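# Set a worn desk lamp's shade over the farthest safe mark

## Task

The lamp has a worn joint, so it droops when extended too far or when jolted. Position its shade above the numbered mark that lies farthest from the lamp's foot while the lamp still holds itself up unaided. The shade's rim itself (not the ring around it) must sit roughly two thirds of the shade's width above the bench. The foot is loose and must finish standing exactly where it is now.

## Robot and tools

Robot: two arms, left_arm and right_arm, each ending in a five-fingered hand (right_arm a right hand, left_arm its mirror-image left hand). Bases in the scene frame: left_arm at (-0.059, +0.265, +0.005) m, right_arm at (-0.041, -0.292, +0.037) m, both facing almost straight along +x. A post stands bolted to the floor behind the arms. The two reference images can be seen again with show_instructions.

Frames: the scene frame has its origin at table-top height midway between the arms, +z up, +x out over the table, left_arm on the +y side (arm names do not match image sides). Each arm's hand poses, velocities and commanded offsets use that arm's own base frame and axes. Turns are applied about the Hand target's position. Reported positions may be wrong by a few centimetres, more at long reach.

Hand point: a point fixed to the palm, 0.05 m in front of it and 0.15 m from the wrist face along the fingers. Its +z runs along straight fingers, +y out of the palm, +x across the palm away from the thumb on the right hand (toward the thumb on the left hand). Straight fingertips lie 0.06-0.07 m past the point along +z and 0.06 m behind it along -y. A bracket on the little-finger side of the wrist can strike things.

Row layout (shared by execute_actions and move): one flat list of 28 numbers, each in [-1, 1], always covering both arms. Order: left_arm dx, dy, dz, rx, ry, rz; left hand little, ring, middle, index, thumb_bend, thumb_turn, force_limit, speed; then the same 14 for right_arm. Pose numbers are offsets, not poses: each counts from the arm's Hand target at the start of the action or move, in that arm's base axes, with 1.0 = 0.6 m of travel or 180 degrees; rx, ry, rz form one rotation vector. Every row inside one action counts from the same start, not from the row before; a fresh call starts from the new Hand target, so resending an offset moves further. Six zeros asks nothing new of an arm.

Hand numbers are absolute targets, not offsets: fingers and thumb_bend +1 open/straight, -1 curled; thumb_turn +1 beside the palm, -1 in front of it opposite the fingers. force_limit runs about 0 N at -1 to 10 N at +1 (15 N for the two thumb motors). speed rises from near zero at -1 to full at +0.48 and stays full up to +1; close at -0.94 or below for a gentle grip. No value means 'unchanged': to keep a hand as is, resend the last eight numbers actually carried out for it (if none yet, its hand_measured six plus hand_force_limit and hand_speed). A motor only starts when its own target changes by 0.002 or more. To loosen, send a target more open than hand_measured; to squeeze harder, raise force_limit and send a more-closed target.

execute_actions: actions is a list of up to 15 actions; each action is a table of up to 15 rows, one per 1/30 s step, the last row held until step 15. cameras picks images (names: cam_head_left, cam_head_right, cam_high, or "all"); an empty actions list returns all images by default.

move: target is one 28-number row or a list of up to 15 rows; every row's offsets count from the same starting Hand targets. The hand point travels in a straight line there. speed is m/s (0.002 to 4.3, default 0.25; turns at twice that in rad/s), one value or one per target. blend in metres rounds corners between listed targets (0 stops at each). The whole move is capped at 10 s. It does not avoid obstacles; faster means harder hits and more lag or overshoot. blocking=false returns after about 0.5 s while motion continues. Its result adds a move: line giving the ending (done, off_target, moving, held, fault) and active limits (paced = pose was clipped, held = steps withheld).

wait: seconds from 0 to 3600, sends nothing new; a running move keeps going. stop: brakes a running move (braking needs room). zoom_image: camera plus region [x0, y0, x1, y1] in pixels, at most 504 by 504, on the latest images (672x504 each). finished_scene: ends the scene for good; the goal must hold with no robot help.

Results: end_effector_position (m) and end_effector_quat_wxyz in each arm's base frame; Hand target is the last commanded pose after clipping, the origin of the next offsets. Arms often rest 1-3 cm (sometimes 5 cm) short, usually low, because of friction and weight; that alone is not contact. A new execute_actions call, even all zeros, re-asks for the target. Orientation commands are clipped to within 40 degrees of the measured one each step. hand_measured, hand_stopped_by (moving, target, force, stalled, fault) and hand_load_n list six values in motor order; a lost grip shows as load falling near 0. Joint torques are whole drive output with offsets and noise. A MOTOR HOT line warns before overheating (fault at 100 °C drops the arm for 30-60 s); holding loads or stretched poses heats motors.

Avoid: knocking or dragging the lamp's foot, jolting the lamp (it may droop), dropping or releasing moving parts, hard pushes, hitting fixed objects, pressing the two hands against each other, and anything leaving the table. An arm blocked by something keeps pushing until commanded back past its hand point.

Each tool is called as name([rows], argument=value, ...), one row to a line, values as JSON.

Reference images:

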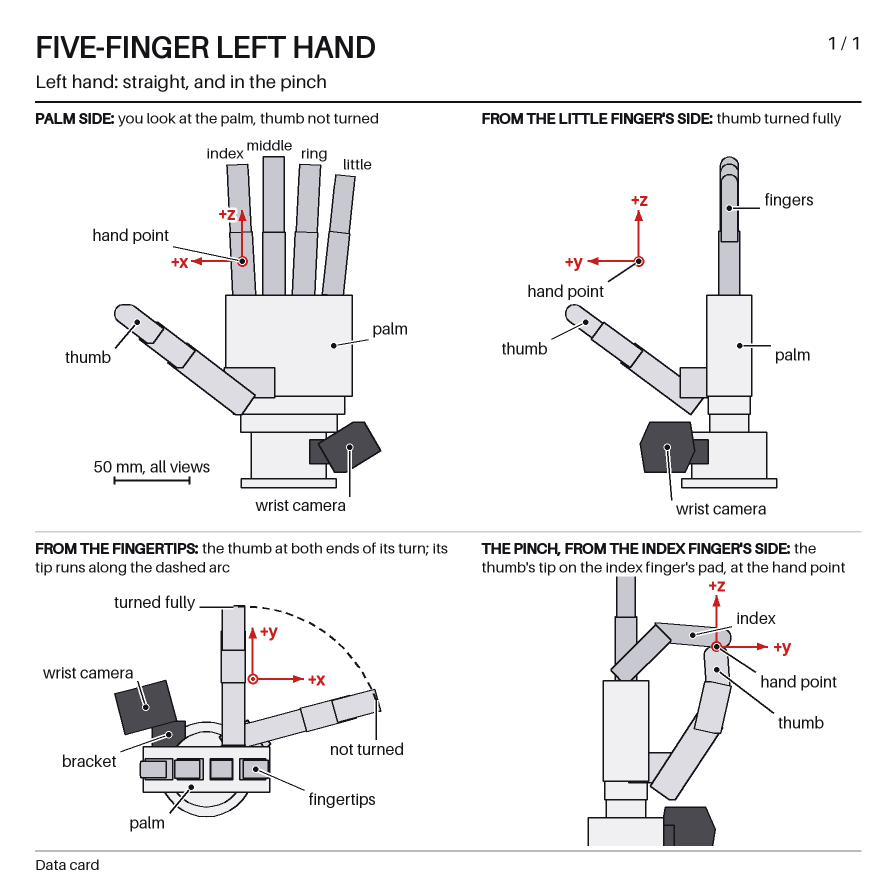

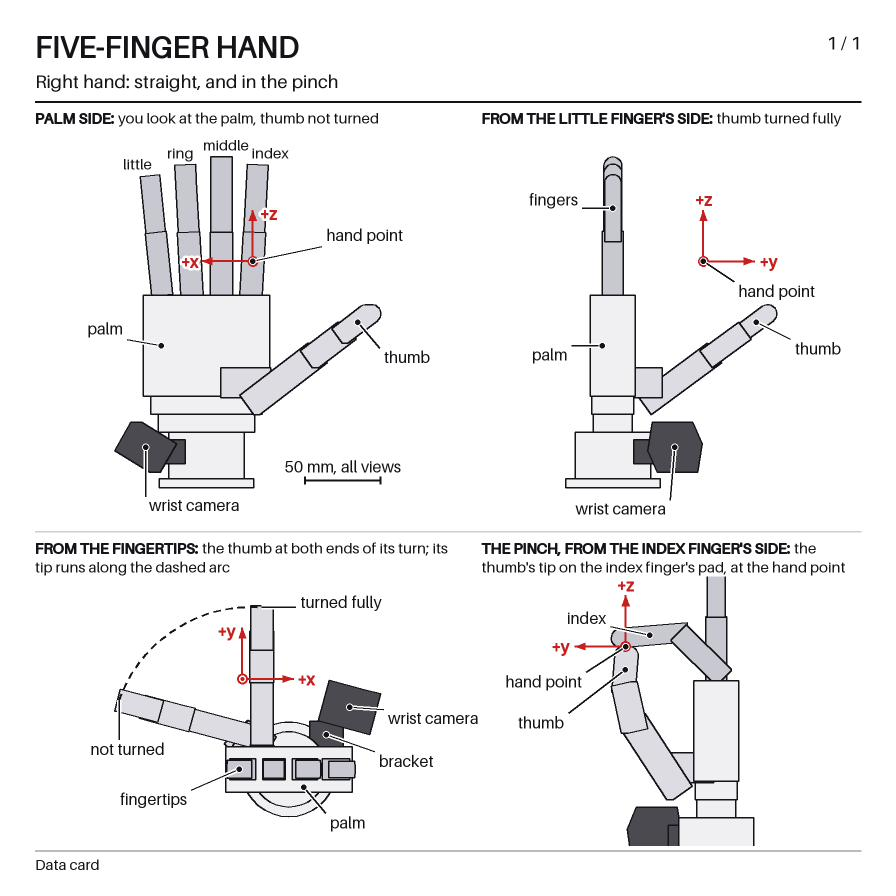

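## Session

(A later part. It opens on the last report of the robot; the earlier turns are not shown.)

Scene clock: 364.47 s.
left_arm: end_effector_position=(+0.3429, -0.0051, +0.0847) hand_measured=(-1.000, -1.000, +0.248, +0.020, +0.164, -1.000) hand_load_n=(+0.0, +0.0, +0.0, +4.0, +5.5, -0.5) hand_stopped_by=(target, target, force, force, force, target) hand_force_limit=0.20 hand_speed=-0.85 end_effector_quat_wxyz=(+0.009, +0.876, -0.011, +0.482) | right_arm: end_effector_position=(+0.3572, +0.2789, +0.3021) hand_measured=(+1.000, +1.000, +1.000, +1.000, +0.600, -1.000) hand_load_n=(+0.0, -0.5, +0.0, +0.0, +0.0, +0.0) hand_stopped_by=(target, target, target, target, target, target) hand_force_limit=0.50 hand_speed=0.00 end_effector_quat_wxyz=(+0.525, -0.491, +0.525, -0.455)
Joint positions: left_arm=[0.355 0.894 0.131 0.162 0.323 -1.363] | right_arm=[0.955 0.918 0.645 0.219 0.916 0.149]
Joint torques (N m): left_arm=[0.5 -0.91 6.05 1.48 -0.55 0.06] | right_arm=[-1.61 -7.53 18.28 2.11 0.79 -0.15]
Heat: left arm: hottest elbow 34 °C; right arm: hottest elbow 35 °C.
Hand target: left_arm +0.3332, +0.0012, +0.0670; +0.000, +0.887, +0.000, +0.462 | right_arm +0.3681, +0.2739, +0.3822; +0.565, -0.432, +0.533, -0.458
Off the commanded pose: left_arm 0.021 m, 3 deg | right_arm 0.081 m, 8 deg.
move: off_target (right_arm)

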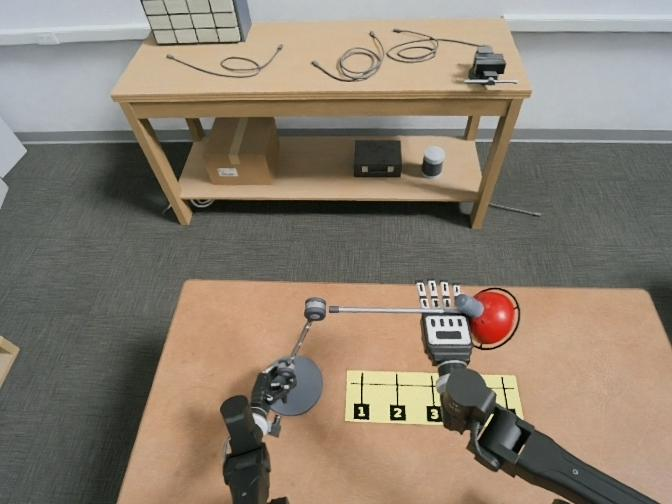

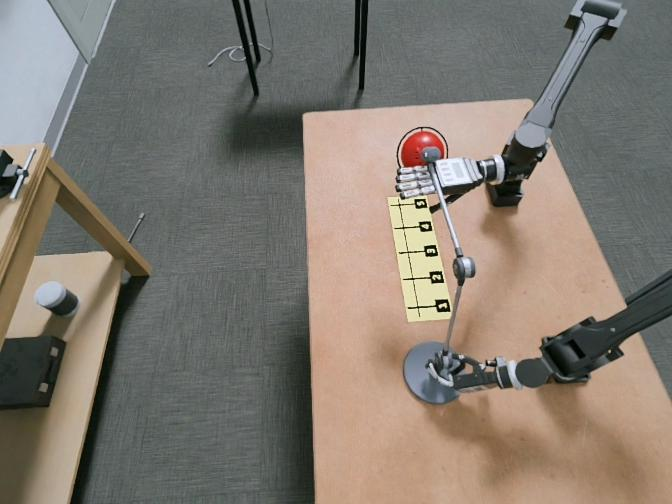

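move(target=[0,0,0,0,0,0,-1,-1,-0.1,-0.2,-0.2,-1,0.2,-0.85, 0.0,-0.01,0.04,0,0,0,1,1,1,1,0.6,-1,0.5,0], speed=0.05, cameras=["cam_head_left","cam_high"])

zoom_image(camera="cam_head_left", region=[260, 260, 540, 430])

zoom_image(camera="cam_high", region=[370, 130, 550, 410])

Scene clock: 366.20 s.
left_arm: end_effector_position=(+0.3429, -0.0051, +0.0847) hand_measured=(-1.000, -1.000, +0.248, +0.020, +0.164, -1.000) hand_load_n=(+0.0, +0.0, +0.0, +3.5, +5.5, -0.5) hand_stopped_by=(target, target, force, force, force, target) hand_force_limit=0.20 hand_speed=-0.85 end_effector_quat_wxyz=(+0.009, +0.876, -0.011, +0.482) | right_arm: end_effector_position=(+0.3541, +0.2753, +0.3118) hand_measured=(+1.000, +1.000, +1.000, +1.000, +0.600, -1.000) hand_load_n=(+0.0, +0.0, +0.0, -0.5, +0.0, +0.0) hand_stopped_by=(target, target, target, target, target, target) hand_force_limit=0.50 hand_speed=0.00 end_effector_quat_wxyz=(+0.514, -0.506, +0.519, -0.459)
Joint positions: left_arm=[0.355 0.894 0.131 0.162 0.323 -1.362] | right_arm=[0.955 0.895 0.677 0.135 0.91 0.133]
Joint torques (N m): left_arm=[-0.26 -0.85 5.97 1.42 -0.54 0.07] | right_arm=[-3.02 -9 19.6 2.14 0.7 -0.05]
Heat: left arm: hottest elbow 34 °C; right arm: hottest elbow 36 °C.
Hand target: left_arm +0.3332, +0.0012, +0.0670; +0.000, +0.887, +0.000, +0.462 | right_arm +0.3681, +0.2679, +0.4061; +0.565, -0.432, +0.533, -0.458
Off the commanded pose: left_arm 0.021 m, 3 deg | right_arm 0.096 m, 11 deg.
move: off_target (right_arm)

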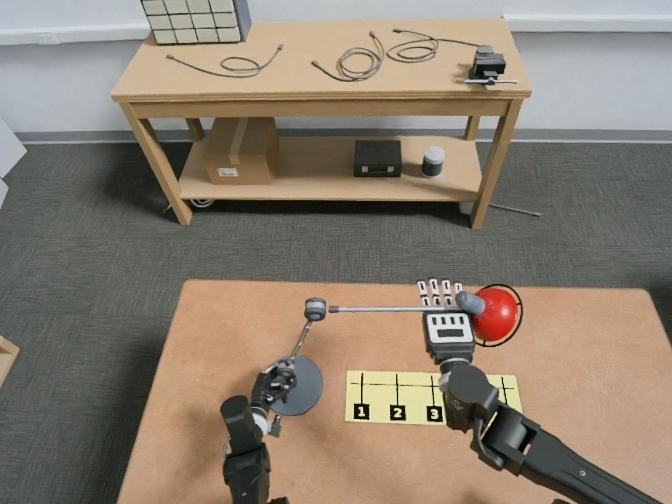

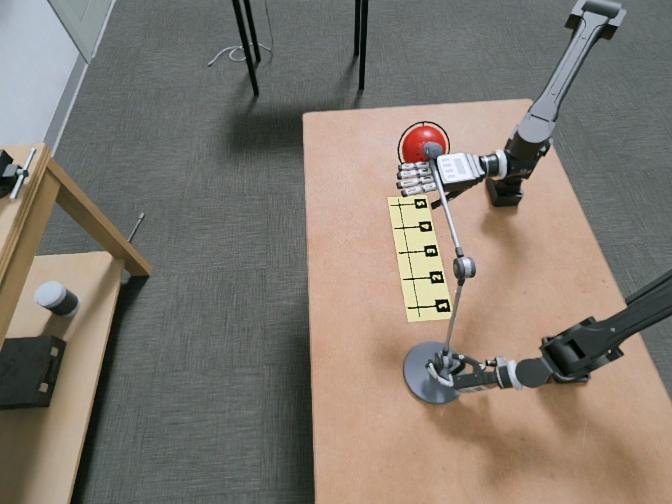

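Scaled by 1.800 from the camera's image (finer frame: 960x720).

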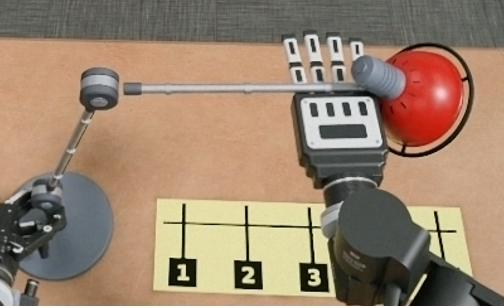

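Scaled by 1.800 from the camera's image (finer frame: 960x720).

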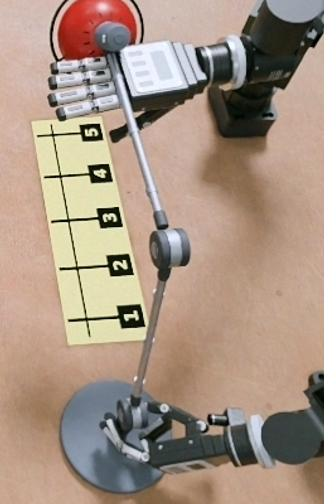

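move([
  [0,0,0,0,0,0,-1,-1,-0.1,-0.2,-0.2,-1,0.2,-0.85, 0,0.015,-0.16,0,0,0,1,1,1,1,0.6,-1,0.5,0],
  [0,0,0,0,0,0,-1,-1,-0.1,-0.2,-0.2,-1,0.2,-0.85, 0,0.05,-0.24,0,0,0,1,1,1,1,0.6,-1,0.5,0],
], speed=0.05, cameras=["all"])

zoom_image(camera="cam_head_left", region=[260, 260, 540, 430])

zoom_image(camera="cam_high", region=[370, 130, 550, 410])

Scene clock: 370.47 s.
left_arm: end_effector_position=(+0.3429, -0.0051, +0.0847) hand_measured=(-1.000, -1.000, +0.248, +0.020, +0.164, -1.000) hand_load_n=(+0.0, +0.0, +0.0, +4.5, +5.5, -1.0) hand_stopped_by=(target, target, force, force, force, target) hand_force_limit=0.20 hand_speed=-0.85 end_effector_quat_wxyz=(+0.009, +0.876, -0.011, +0.482) | right_arm: end_effector_position=(+0.3727, +0.2932, +0.2711) hand_measured=(+1.000, +1.000, +1.000, +1.000, +0.600, -1.000) hand_load_n=(+0.0, +0.0, +0.0, +0.0, +0.0, +0.0) hand_stopped_by=(target, target, target, target, target, target) hand_force_limit=0.50 hand_speed=0.00 end_effector_quat_wxyz=(+0.565, -0.426, +0.535, -0.461)
Joint positions: left_arm=[0.355 0.894 0.131 0.162 0.323 -1.362] | right_arm=[0.967 1.085 0.55 0.648 0.976 0.118]
Joint torques (N m): left_arm=[-0.32 -0.97 6.05 1.63 -0.56 0.1] | right_arm=[0.5 -3.9 8.13 2.02 0.03 0.02]
Heat: left arm: hottest elbow 34 °C; right arm: hottest elbow 36 °C.
Hand target: left_arm +0.3332, +0.0012, +0.0670; +0.000, +0.887, +0.000, +0.462 | right_arm +0.3681, +0.2979, +0.2622; +0.566, -0.432, +0.533, -0.458
Off the commanded pose: left_arm 0.021 m, 3 deg | right_arm 0.011 m, 1 deg.
move: off_target (right_arm)

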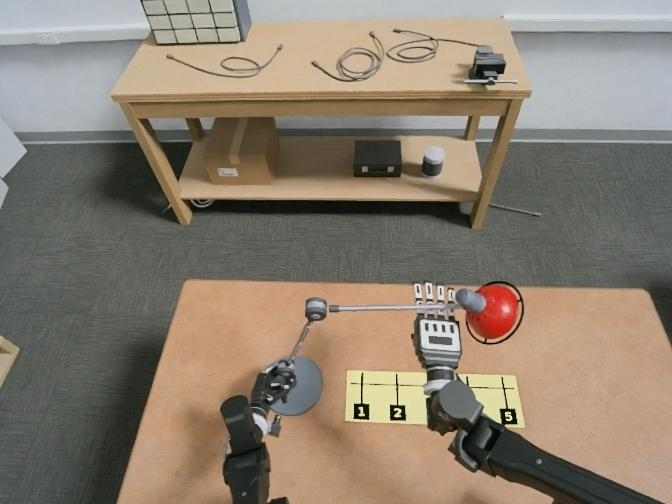

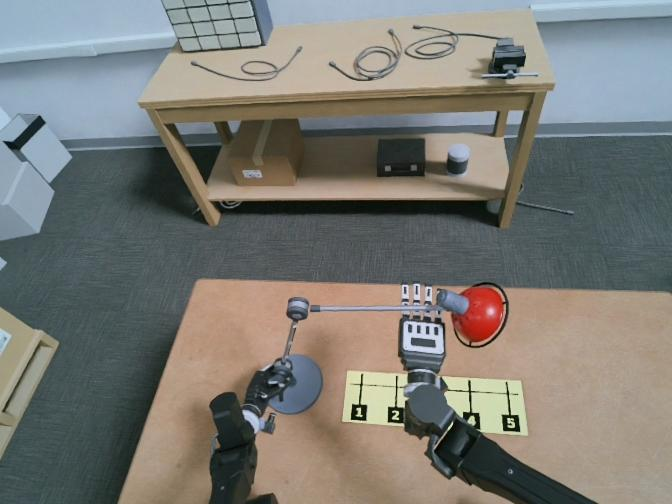

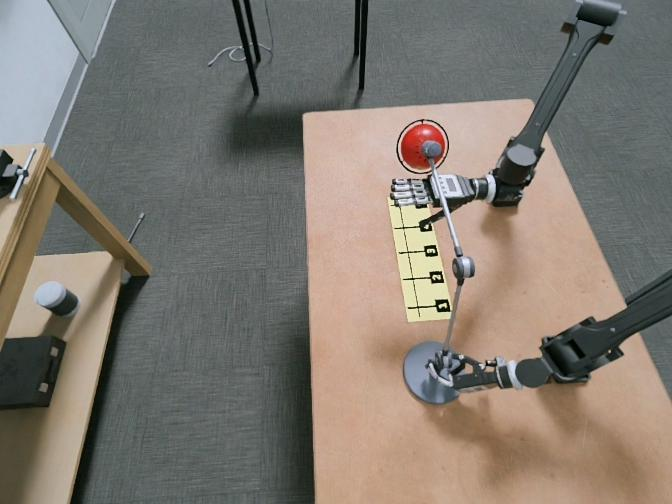

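Scaled by 1.800 from the camera's image (finer frame: 960x720).

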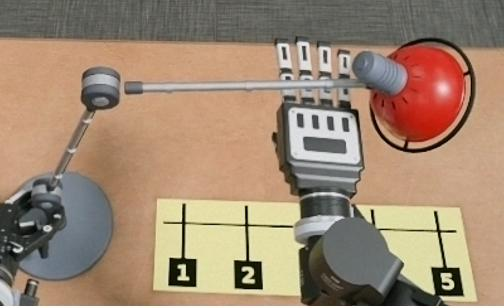

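Scaled by 1.800 from the camera's image (finer frame: 960x720).

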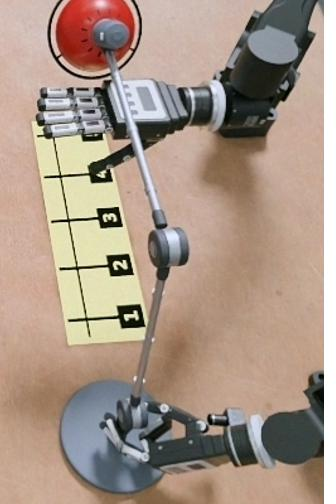

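move([
  [0,0,0,0,0,0,-1,-1,-0.1,-0.2,-0.2,-1,0.2,-0.85, -0.333,0,-0.02,0,0,0,1,1,1,1,1,-1,0.5,0],
  [0,0,0,0,0,0,-1,-1,-0.1,-0.2,-0.2,-1,0.2,-0.85, -0.313,-0.163,0.48,-0.2766,-0.031,0.0947,1,1,1,1,1,-1,0.5,0],
  [0,0,0,0,0,0,-1,-1,-0.1,-0.2,-0.2,-1,0.2,-0.85, -0.13,-0.09,0.44,-0.2766,-0.031,0.0947,1,1,1,1,1,-1,0.5,0],
], speed=0.15, blend=0.03, cameras=["all"])

Scene clock: 381.50 s.
left_arm: end_effector_position=(+0.3429, -0.0051, +0.0847) hand_measured=(-1.000, -1.000, +0.248, +0.020, +0.164, -1.000) hand_load_n=(+0.0, +0.0, +0.5, +4.5, +5.5, -0.5) hand_stopped_by=(target, target, force, force, force, target) hand_force_limit=0.20 hand_speed=-0.85 end_effector_quat_wxyz=(+0.009, +0.876, -0.011, +0.482) | right_arm: end_effector_position=(+0.2877, +0.2457, +0.5093) hand_measured=(+1.000, +1.000, +1.000, +1.000, +1.000, -1.000) hand_load_n=(+0.0, +0.0, -0.5, +0.0, +0.0, +0.5) hand_stopped_by=(target, target, target, target, target, target) hand_force_limit=0.50 hand_speed=0.00 end_effector_quat_wxyz=(-0.402, +0.693, -0.185, +0.569)
Joint positions: left_arm=[0.355 0.894 0.131 0.162 0.323 -1.362] | right_arm=[1.086 0.75 1.14 -0.428 0.731 -0.67]
Joint torques (N m): left_arm=[0.09 -0.73 6.24 1.37 -0.6 0.11] | right_arm=[-1.26 -0.85 12.23 2.15 -0.03 0.12]
Heat: left arm: hottest elbow 34 °C; right arm: hottest elbow 36 °C.
Hand target: left_arm +0.3332, +0.0012, +0.0670; +0.000, +0.887, +0.000, +0.462 | right_arm +0.2900, +0.2441, +0.5262; -0.416, +0.679, -0.196, +0.572
Off the commanded pose: left_arm 0.021 m, 3 deg | right_arm 0.017 m, 3 deg.
move: off_target (right_arm)

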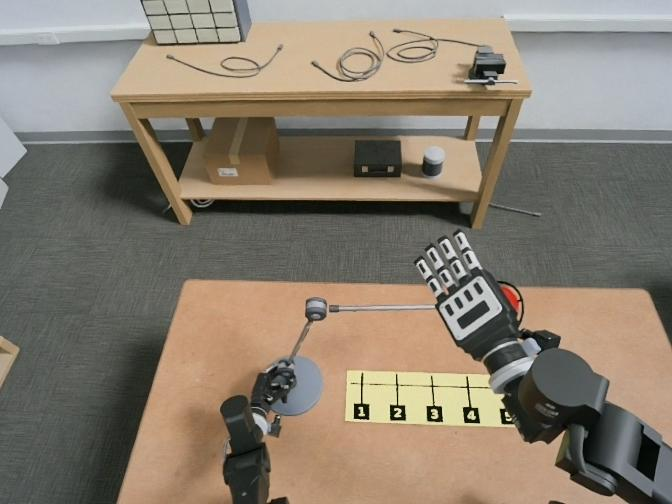

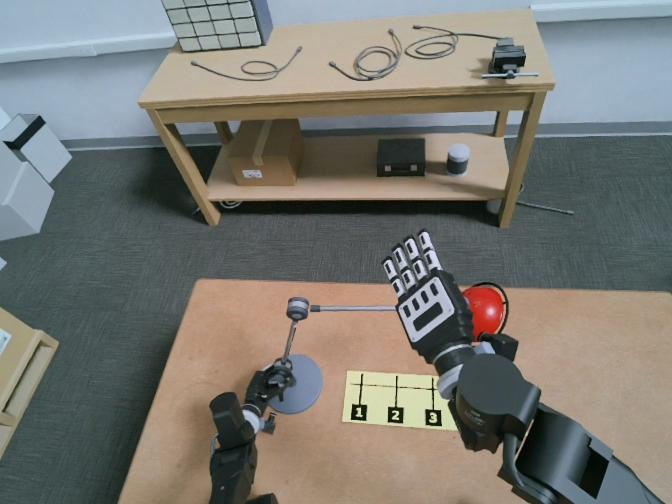

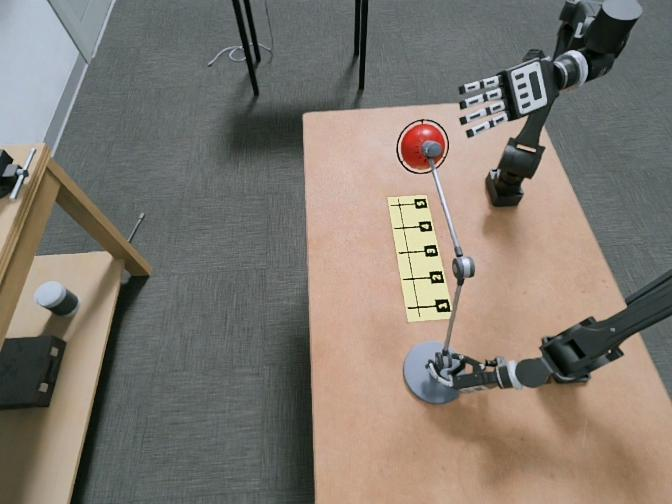

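zoom_image(camera="cam_head_right", region=[240, 260, 540, 430])

zoom_image(camera="cam_high", region=[370, 90, 550, 410])

Scaled by 1.680 from the camera's image (finer frame: 960x720).

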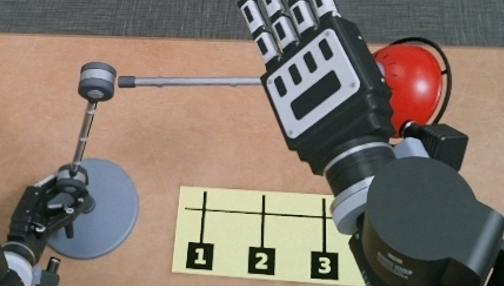

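Scaled by 1.575 from the camera's image (finer frame: 960x720).

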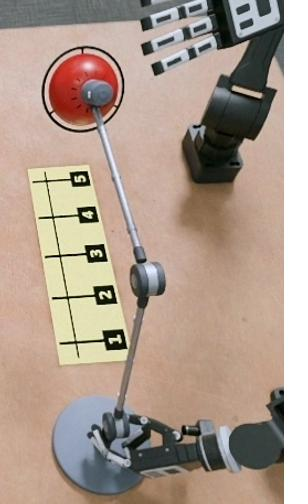

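execute_actions(actions=[])

zoom_image(camera="cam_head_left", region=[400, 220, 540, 360])

zoom_image(camera="cam_high", region=[420, 40, 600, 200])

Scene clock: 382.67 s.
left_arm: end_effector_position=(+0.3429, -0.0051, +0.0847) hand_measured=(-1.000, -1.000, +0.248, +0.020, +0.164, -1.000) hand_load_n=(+0.0, +0.0, +0.0, +4.5, +5.5, -0.5) hand_stopped_by=(target, target, force, force, force, target) hand_force_limit=0.20 hand_speed=-0.85 end_effector_quat_wxyz=(+0.009, +0.876, -0.011, +0.482) | right_arm: end_effector_position=(+0.2877, +0.2457, +0.5093) hand_measured=(+1.000, +1.000, +1.000, +1.000, +1.000, -1.000) hand_load_n=(+0.0, +0.0, +0.0, +0.0, +0.0, +0.5) hand_stopped_by=(target, target, target, target, target, target) hand_force_limit=0.50 hand_speed=0.00 end_effector_quat_wxyz=(-0.402, +0.693, -0.185, +0.569)
Joint positions: left_arm=[0.355 0.894 0.131 0.162 0.323 -1.362] | right_arm=[1.086 0.75 1.14 -0.428 0.731 -0.67]
Joint velocities: within noise
Joint torques (N m): left_arm=[0.85 -1.08 6.17 1.4 -0.54 0.13] | right_arm=[-2.14 -1.26 12.27 2.4 0.02 0.03]
Motor temperatures (°C): left_arm=[27 30 34 28 34 30] | right_arm=[32 33 36 28 32 29]
Heat: left arm: hottest elbow 34 °C; right arm: hottest elbow 36 °C.
Hand target: left_arm +0.3332, +0.0012, +0.0670; +0.000, +0.887, +0.000, +0.462 | right_arm +0.2900, +0.2441, +0.5262; -0.416, +0.679, -0.196, +0.572
Off the commanded pose: left_arm 0.021 m, 3 deg | right_arm 0.017 m, 3 deg.

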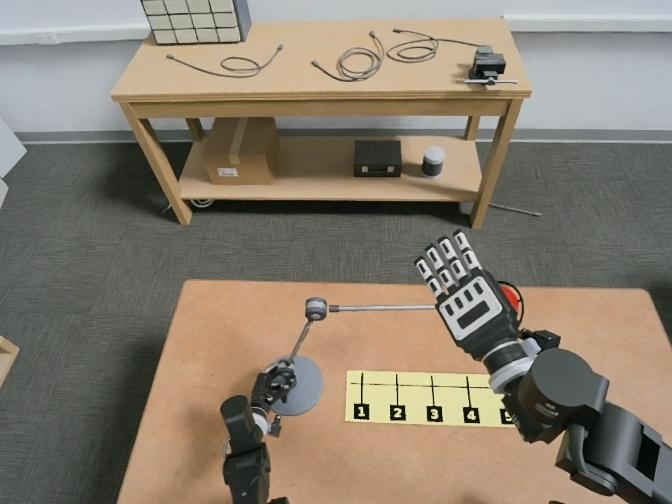

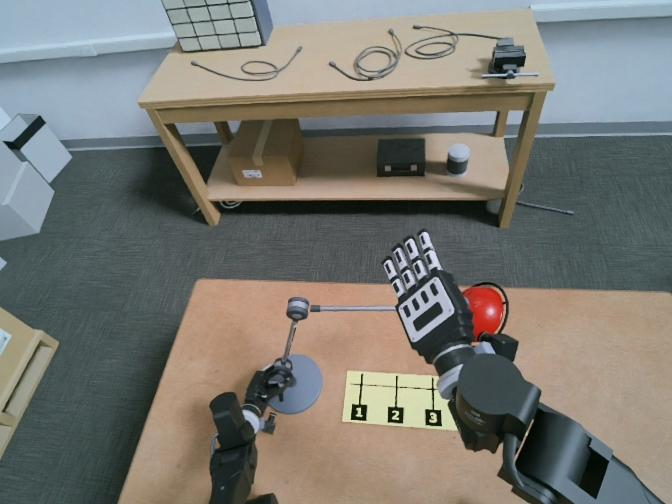

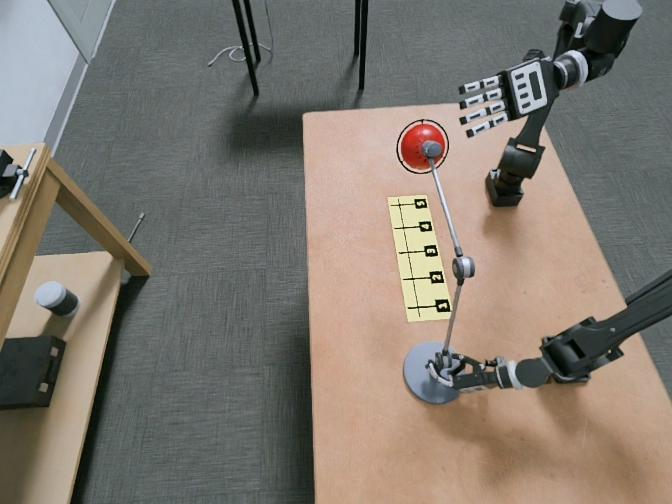

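Scaled by 3.600 from the camera's image (finer frame: 960x720).

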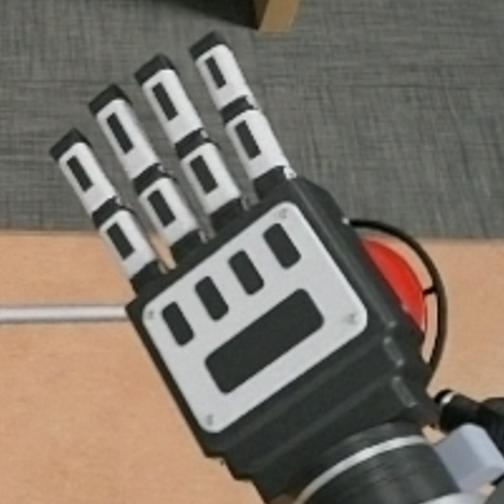

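Scaled by 2.800 from the camera's image (finer frame: 960x720).

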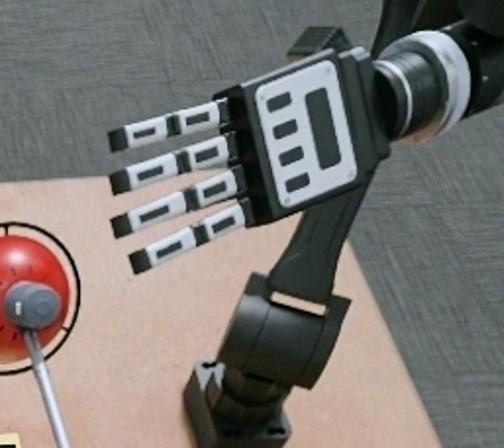

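move(target=[0,0,0,0,0,0,-1,-1,-0.1,-0.2,-0.2,-1,0.2,-0.85, 0.0375,-0.0027,-0.071,0,0,0,1,1,1,1,0.7,-1,0.5,0], speed=0.1, cameras=["cam_head_left","cam_high"])

zoom_image(camera="cam_high", region=[390, 70, 530, 210])

zoom_image(camera="cam_head_left", region=[400, 220, 540, 360])

Scene clock: 386.30 s.
left_arm: end_effector_position=(+0.3429, -0.0051, +0.0847) hand_measured=(-1.000, -1.000, +0.248, +0.020, +0.164, -1.000) hand_load_n=(+0.0, +0.0, +0.0, +4.5, +5.5, -0.5) hand_stopped_by=(target, target, force, force, force, target) hand_force_limit=0.20 hand_speed=-0.85 end_effector_quat_wxyz=(+0.009, +0.876, -0.011, +0.482) | right_arm: end_effector_position=(+0.3101, +0.2463, +0.4832) hand_measured=(+1.000, +1.000, +1.000, +1.000, +0.700, -1.000) hand_load_n=(+0.0, +0.0, +0.0, +0.0, +0.0, +0.5) hand_stopped_by=(target, target, target, target, target, target) hand_force_limit=0.50 hand_speed=0.00 end_effector_quat_wxyz=(-0.412, +0.685, -0.188, +0.570)
Joint positions: left_arm=[0.355 0.894 0.131 0.162 0.323 -1.362] | right_arm=[0.998 0.746 1.052 -0.319 0.64 -0.669]
Joint torques (N m): left_arm=[0.5 -1.14 6.15 1.58 -0.6 0.12] | right_arm=[-1.49 -2.49 9.36 2.33 -0.05 0.07]
Heat: left arm: hottest elbow 34 °C; right arm: hottest elbow 36 °C.
Hand target: left_arm +0.3332, +0.0012, +0.0670; +0.000, +0.887, +0.000, +0.462 | right_arm +0.3125, +0.2424, +0.4837; -0.416, +0.679, -0.196, +0.573
Off the commanded pose: left_arm 0.021 m, 3 deg | right_arm 0.005 m, 1 deg.
move: done

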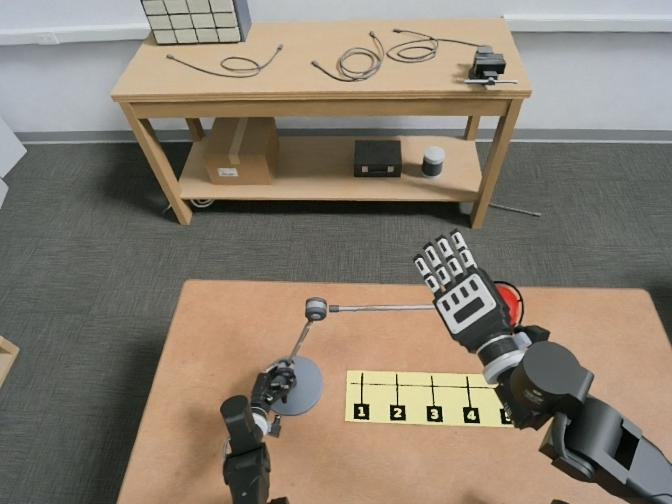

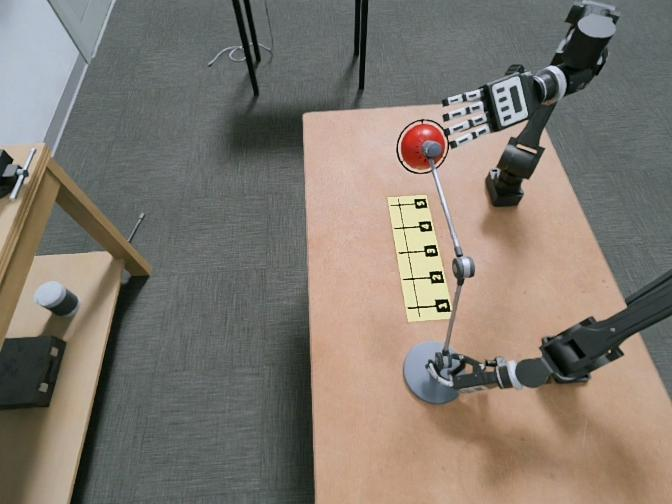

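Scaled by 3.600 from the camera's image (finer frame: 960x720).

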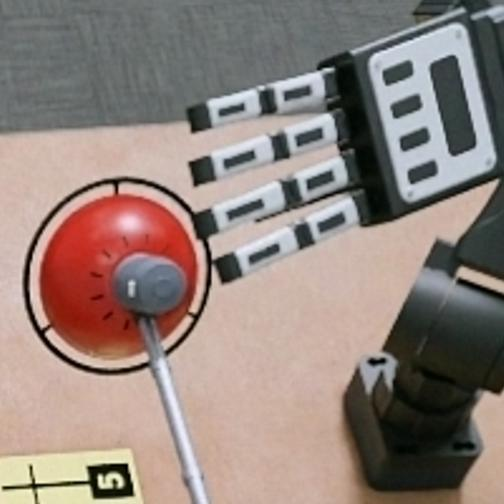

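Scaled by 3.600 from the camera's image (finer frame: 960x720).

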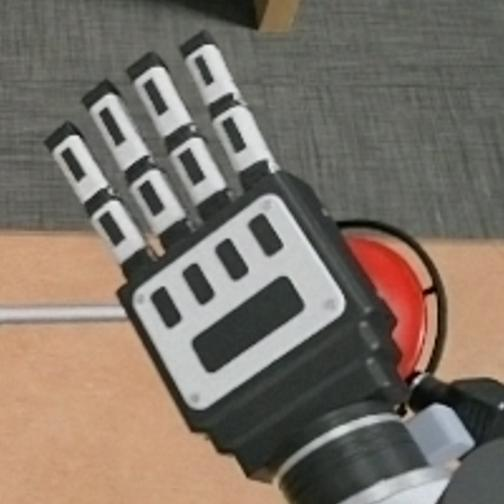

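move(target=[0,0,0,0,0,0,-1,-1,-0.1,-0.2,-0.2,-1,0.2,-0.85, 0.019,-0.055,-0.087,0,0,0,1,1,1,1,0.7,-1,0.5,0], speed=0.08, cameras=["cam_head_left","cam_high"])

zoom_image(camera="cam_high", region=[390, 90, 530, 230])

zoom_image(camera="cam_head_left", region=[400, 240, 540, 380])

Scene clock: 388.00 s.
left_arm: end_effector_position=(+0.3429, -0.0051, +0.0847) hand_measured=(-1.000, -1.000, +0.248, +0.020, +0.164, -1.000) hand_load_n=(+0.0, +0.0, +0.0, +4.0, +5.5, -0.5) hand_stopped_by=(target, target, force, force, force, target) hand_force_limit=0.20 hand_speed=-0.85 end_effector_quat_wxyz=(+0.009, +0.876, -0.011, +0.482) | right_arm: end_effector_position=(+0.3223, +0.2134, +0.4322) hand_measured=(+1.000, +1.000, +1.000, +1.000, +0.700, -1.000) hand_load_n=(+0.0, +0.0, +0.0, -0.5, +0.0, +0.0) hand_stopped_by=(target, target, target, target, target, target) hand_force_limit=0.50 hand_speed=0.00 end_effector_quat_wxyz=(-0.412, +0.685, -0.189, +0.570)
Joint positions: left_arm=[0.355 0.894 0.131 0.162 0.323 -1.362] | right_arm=[0.863 0.655 0.883 -0.24 0.506 -0.669]
Joint torques (N m): left_arm=[0.26 -1.08 6.3 1.58 -0.55 0.11] | right_arm=[-1.38 -1.08 9.59 2.32 -0.11 0.06]
Heat: left arm: hottest elbow 34 °C; right arm: hottest elbow 36 °C.
Hand target: left_arm +0.3332, +0.0012, +0.0670; +0.000, +0.887, +0.000, +0.462 | right_arm +0.3240, +0.2092, +0.4315; -0.416, +0.679, -0.196, +0.573
Off the commanded pose: left_arm 0.021 m, 3 deg | right_arm 0.004 m, 1 deg.
move: done

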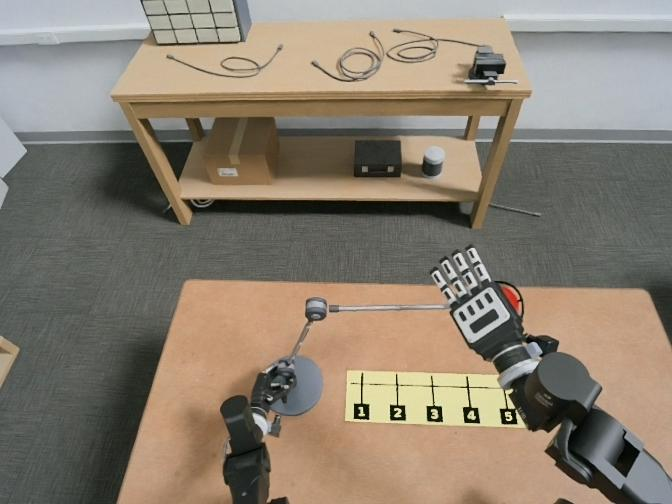

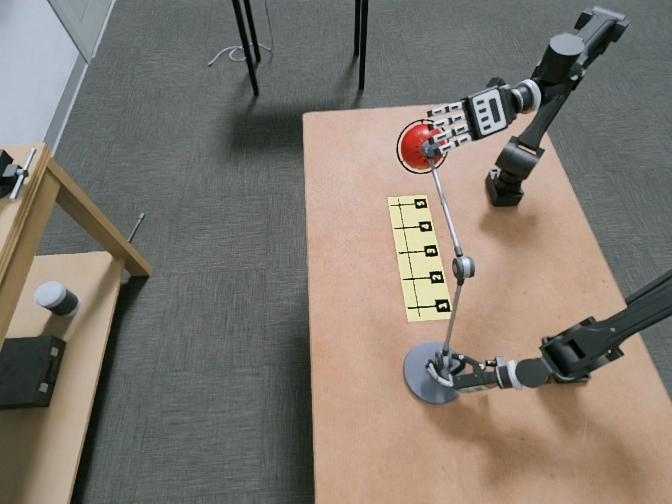

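Scaled by 3.600 from the camera's image (finer frame: 960x720).

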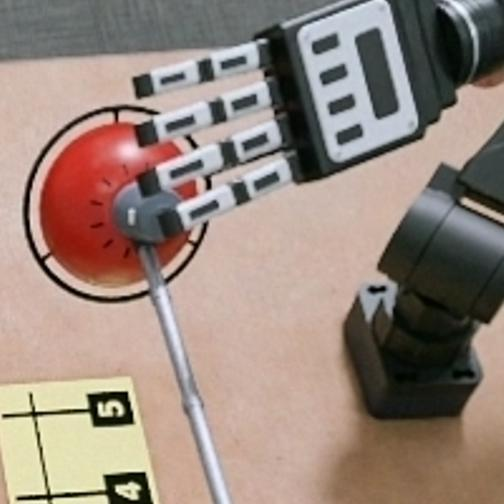

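Scaled by 3.600 from the camera's image (finer frame: 960x720).

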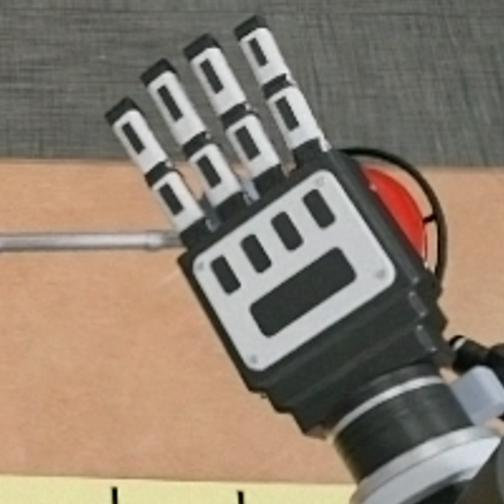

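move(target=[0,0,0,0,0,0,-1,-1,-0.1,-0.2,-0.2,-1,0.2,-0.85, 0.012,-0.038,-0.058,0,0,0,1,1,1,1,0.7,-1,0.5,0], speed=0.05, cameras=["cam_head_left","cam_high"])

zoom_image(camera="cam_high", region=[390, 90, 530, 230])

zoom_image(camera="cam_head_left", region=[400, 240, 540, 380])

Scene clock: 389.83 s.
left_arm: end_effector_position=(+0.3429, -0.0051, +0.0847) hand_measured=(-1.000, -1.000, +0.248, +0.020, +0.164, -1.000) hand_load_n=(+0.0, +0.0, +0.0, +4.0, +5.5, -0.5) hand_stopped_by=(target, target, force, force, force, target) hand_force_limit=0.20 hand_speed=-0.85 end_effector_quat_wxyz=(+0.009, +0.876, -0.011, +0.482) | right_arm: end_effector_position=(+0.3289, +0.1911, +0.3988) hand_measured=(+1.000, +1.000, +1.000, +1.000, +0.700, -1.000) hand_load_n=(+0.0, +0.0, +0.0, +0.0, +0.0, +0.0) hand_stopped_by=(target, target, target, target, target, target) hand_force_limit=0.50 hand_speed=0.00 end_effector_quat_wxyz=(-0.415, +0.684, -0.190, +0.569)
Joint positions: left_arm=[0.355 0.894 0.131 0.162 0.323 -1.362] | right_arm=[0.761 0.597 0.776 -0.188 0.401 -0.667]
Joint torques (N m): left_arm=[0.56 -0.67 6.09 1.46 -0.53 0.1] | right_arm=[-1.9 -0.44 9.65 2.26 -0.09 0.06]
Heat: left arm: hottest elbow 34 °C; right arm: hottest elbow 36 °C.
Hand target: left_arm +0.3332, +0.0012, +0.0669; +0.000, +0.887, +0.000, +0.462 | right_arm +0.3311, +0.1866, +0.3966; -0.416, +0.679, -0.196, +0.572
Off the commanded pose: left_arm 0.021 m, 3 deg | right_arm 0.006 m, 1 deg.
move: done

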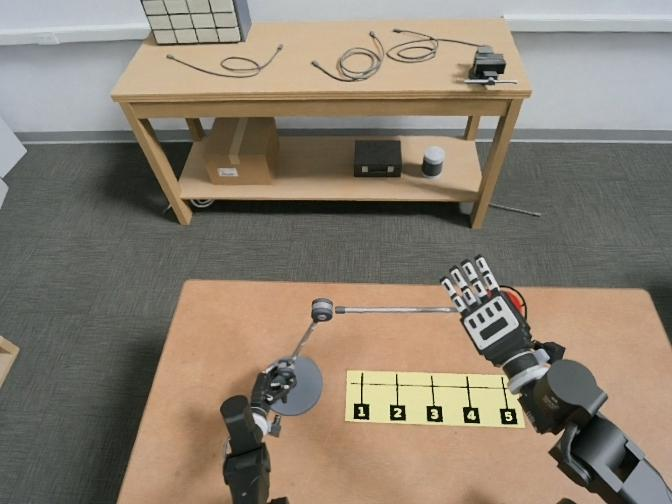

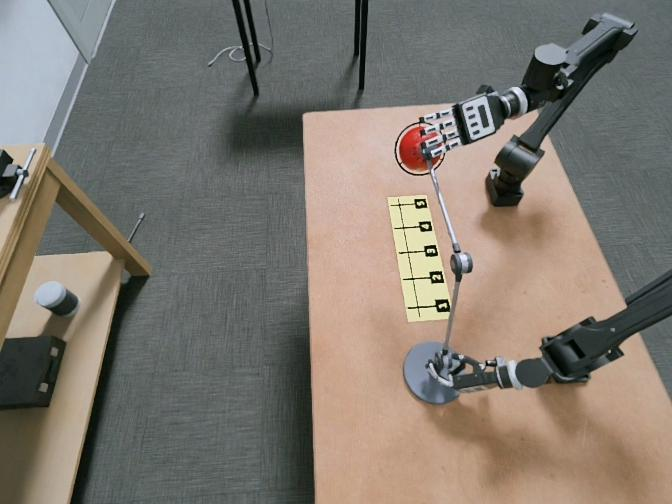

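Scaled by 3.600 from the camera's image (finer frame: 960x720).

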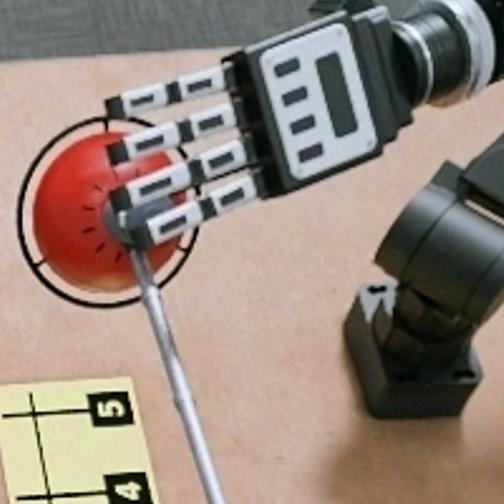

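Scaled by 3.600 from the camera's image (finer frame: 960x720).

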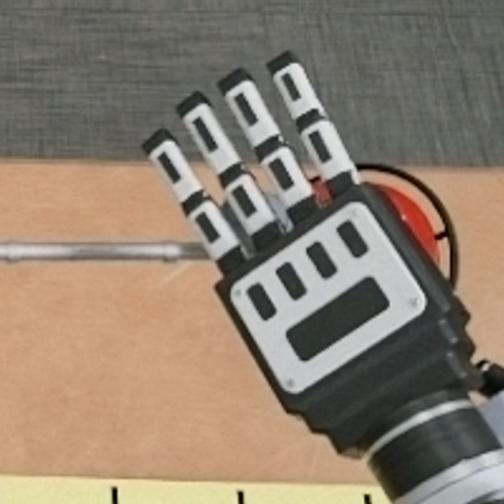

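move(target=[0,0,0,0,0,0,-1,-1,-0.1,-0.2,-0.2,-1,0.2,-0.85, 0,0,0,0,0,0,1,1,0.5,0.5,0.45,-1,-0.7,-0.6], cameras=["cam_head_left","cam_high"])

zoom_image(camera="cam_high", region=[390, 90, 530, 230])

zoom_image(camera="cam_head_left", region=[400, 240, 540, 380])

Scene clock: 391.80 s.
left_arm: end_effector_position=(+0.3429, -0.0051, +0.0847) hand_measured=(-1.000, -1.000, +0.248, +0.020, +0.164, -1.000) hand_load_n=(+0.0, +0.0, +0.0, +4.0, +5.5, -0.5) hand_stopped_by=(target, target, force, force, force, target) hand_force_limit=0.20 hand_speed=-0.85 end_effector_quat_wxyz=(+0.009, +0.876, -0.011, +0.482) | right_arm: end_effector_position=(+0.3289, +0.1911, +0.3989) hand_measured=(+1.000, +1.000, +0.500, +0.500, +0.450, -1.000) hand_load_n=(+0.0, +0.0, +0.0, +0.0, +0.0, +0.0) hand_stopped_by=(target, target, target, target, target, target) hand_force_limit=-0.70 hand_speed=-0.60 end_effector_quat_wxyz=(-0.415, +0.684, -0.190, +0.569)
Joint positions: left_arm=[0.355 0.894 0.131 0.162 0.323 -1.362] | right_arm=[0.761 0.597 0.776 -0.188 0.401 -0.667]
Joint torques (N m): left_arm=[0.97 -1.03 6.02 1.61 -0.54 0.08] | right_arm=[-1.9 -0.97 9.66 2.45 -0.09 0.06]
Heat: left arm: hottest elbow 34 °C; right arm: hottest elbow 36 °C.
Hand target: left_arm +0.3332, +0.0012, +0.0669; +0.000, +0.887, +0.000, +0.462 | right_arm +0.3311, +0.1866, +0.3966; -0.416, +0.679, -0.196, +0.573
Off the commanded pose: left_arm 0.021 m, 3 deg | right_arm 0.006 m, 1 deg.
move: done

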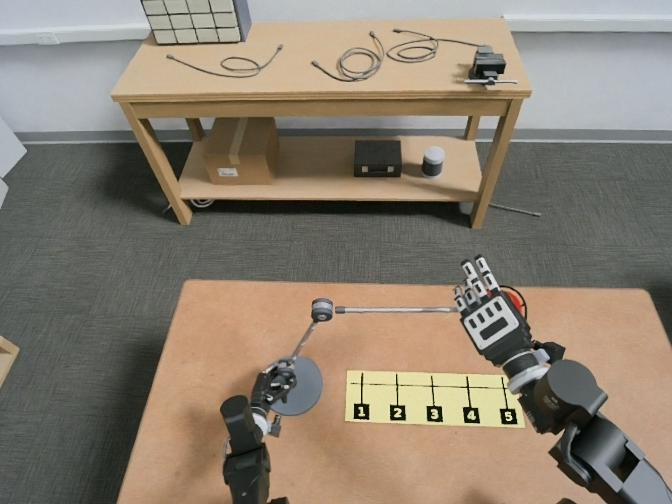

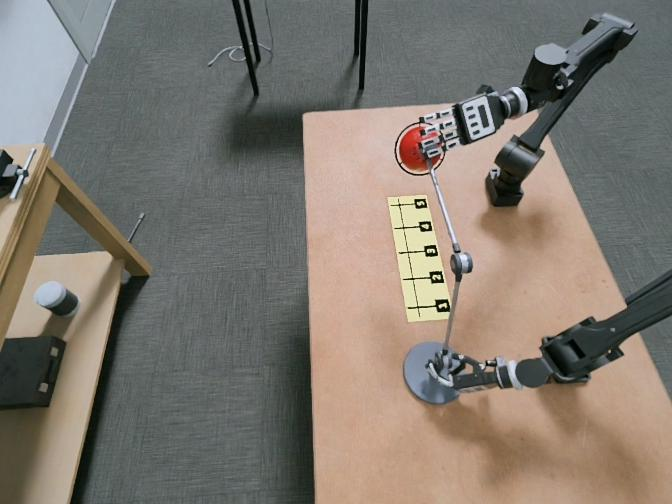

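Scaled by 3.600 from the camera's image (finer frame: 960x720).

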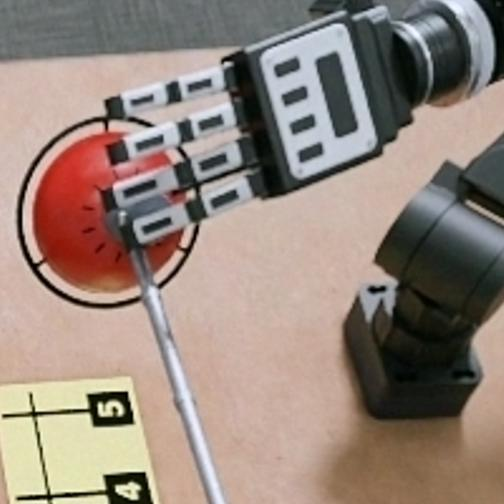

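Scaled by 3.600 from the camera's image (finer frame: 960x720).

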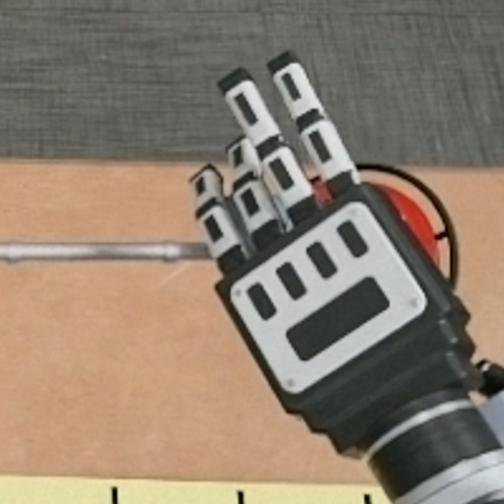

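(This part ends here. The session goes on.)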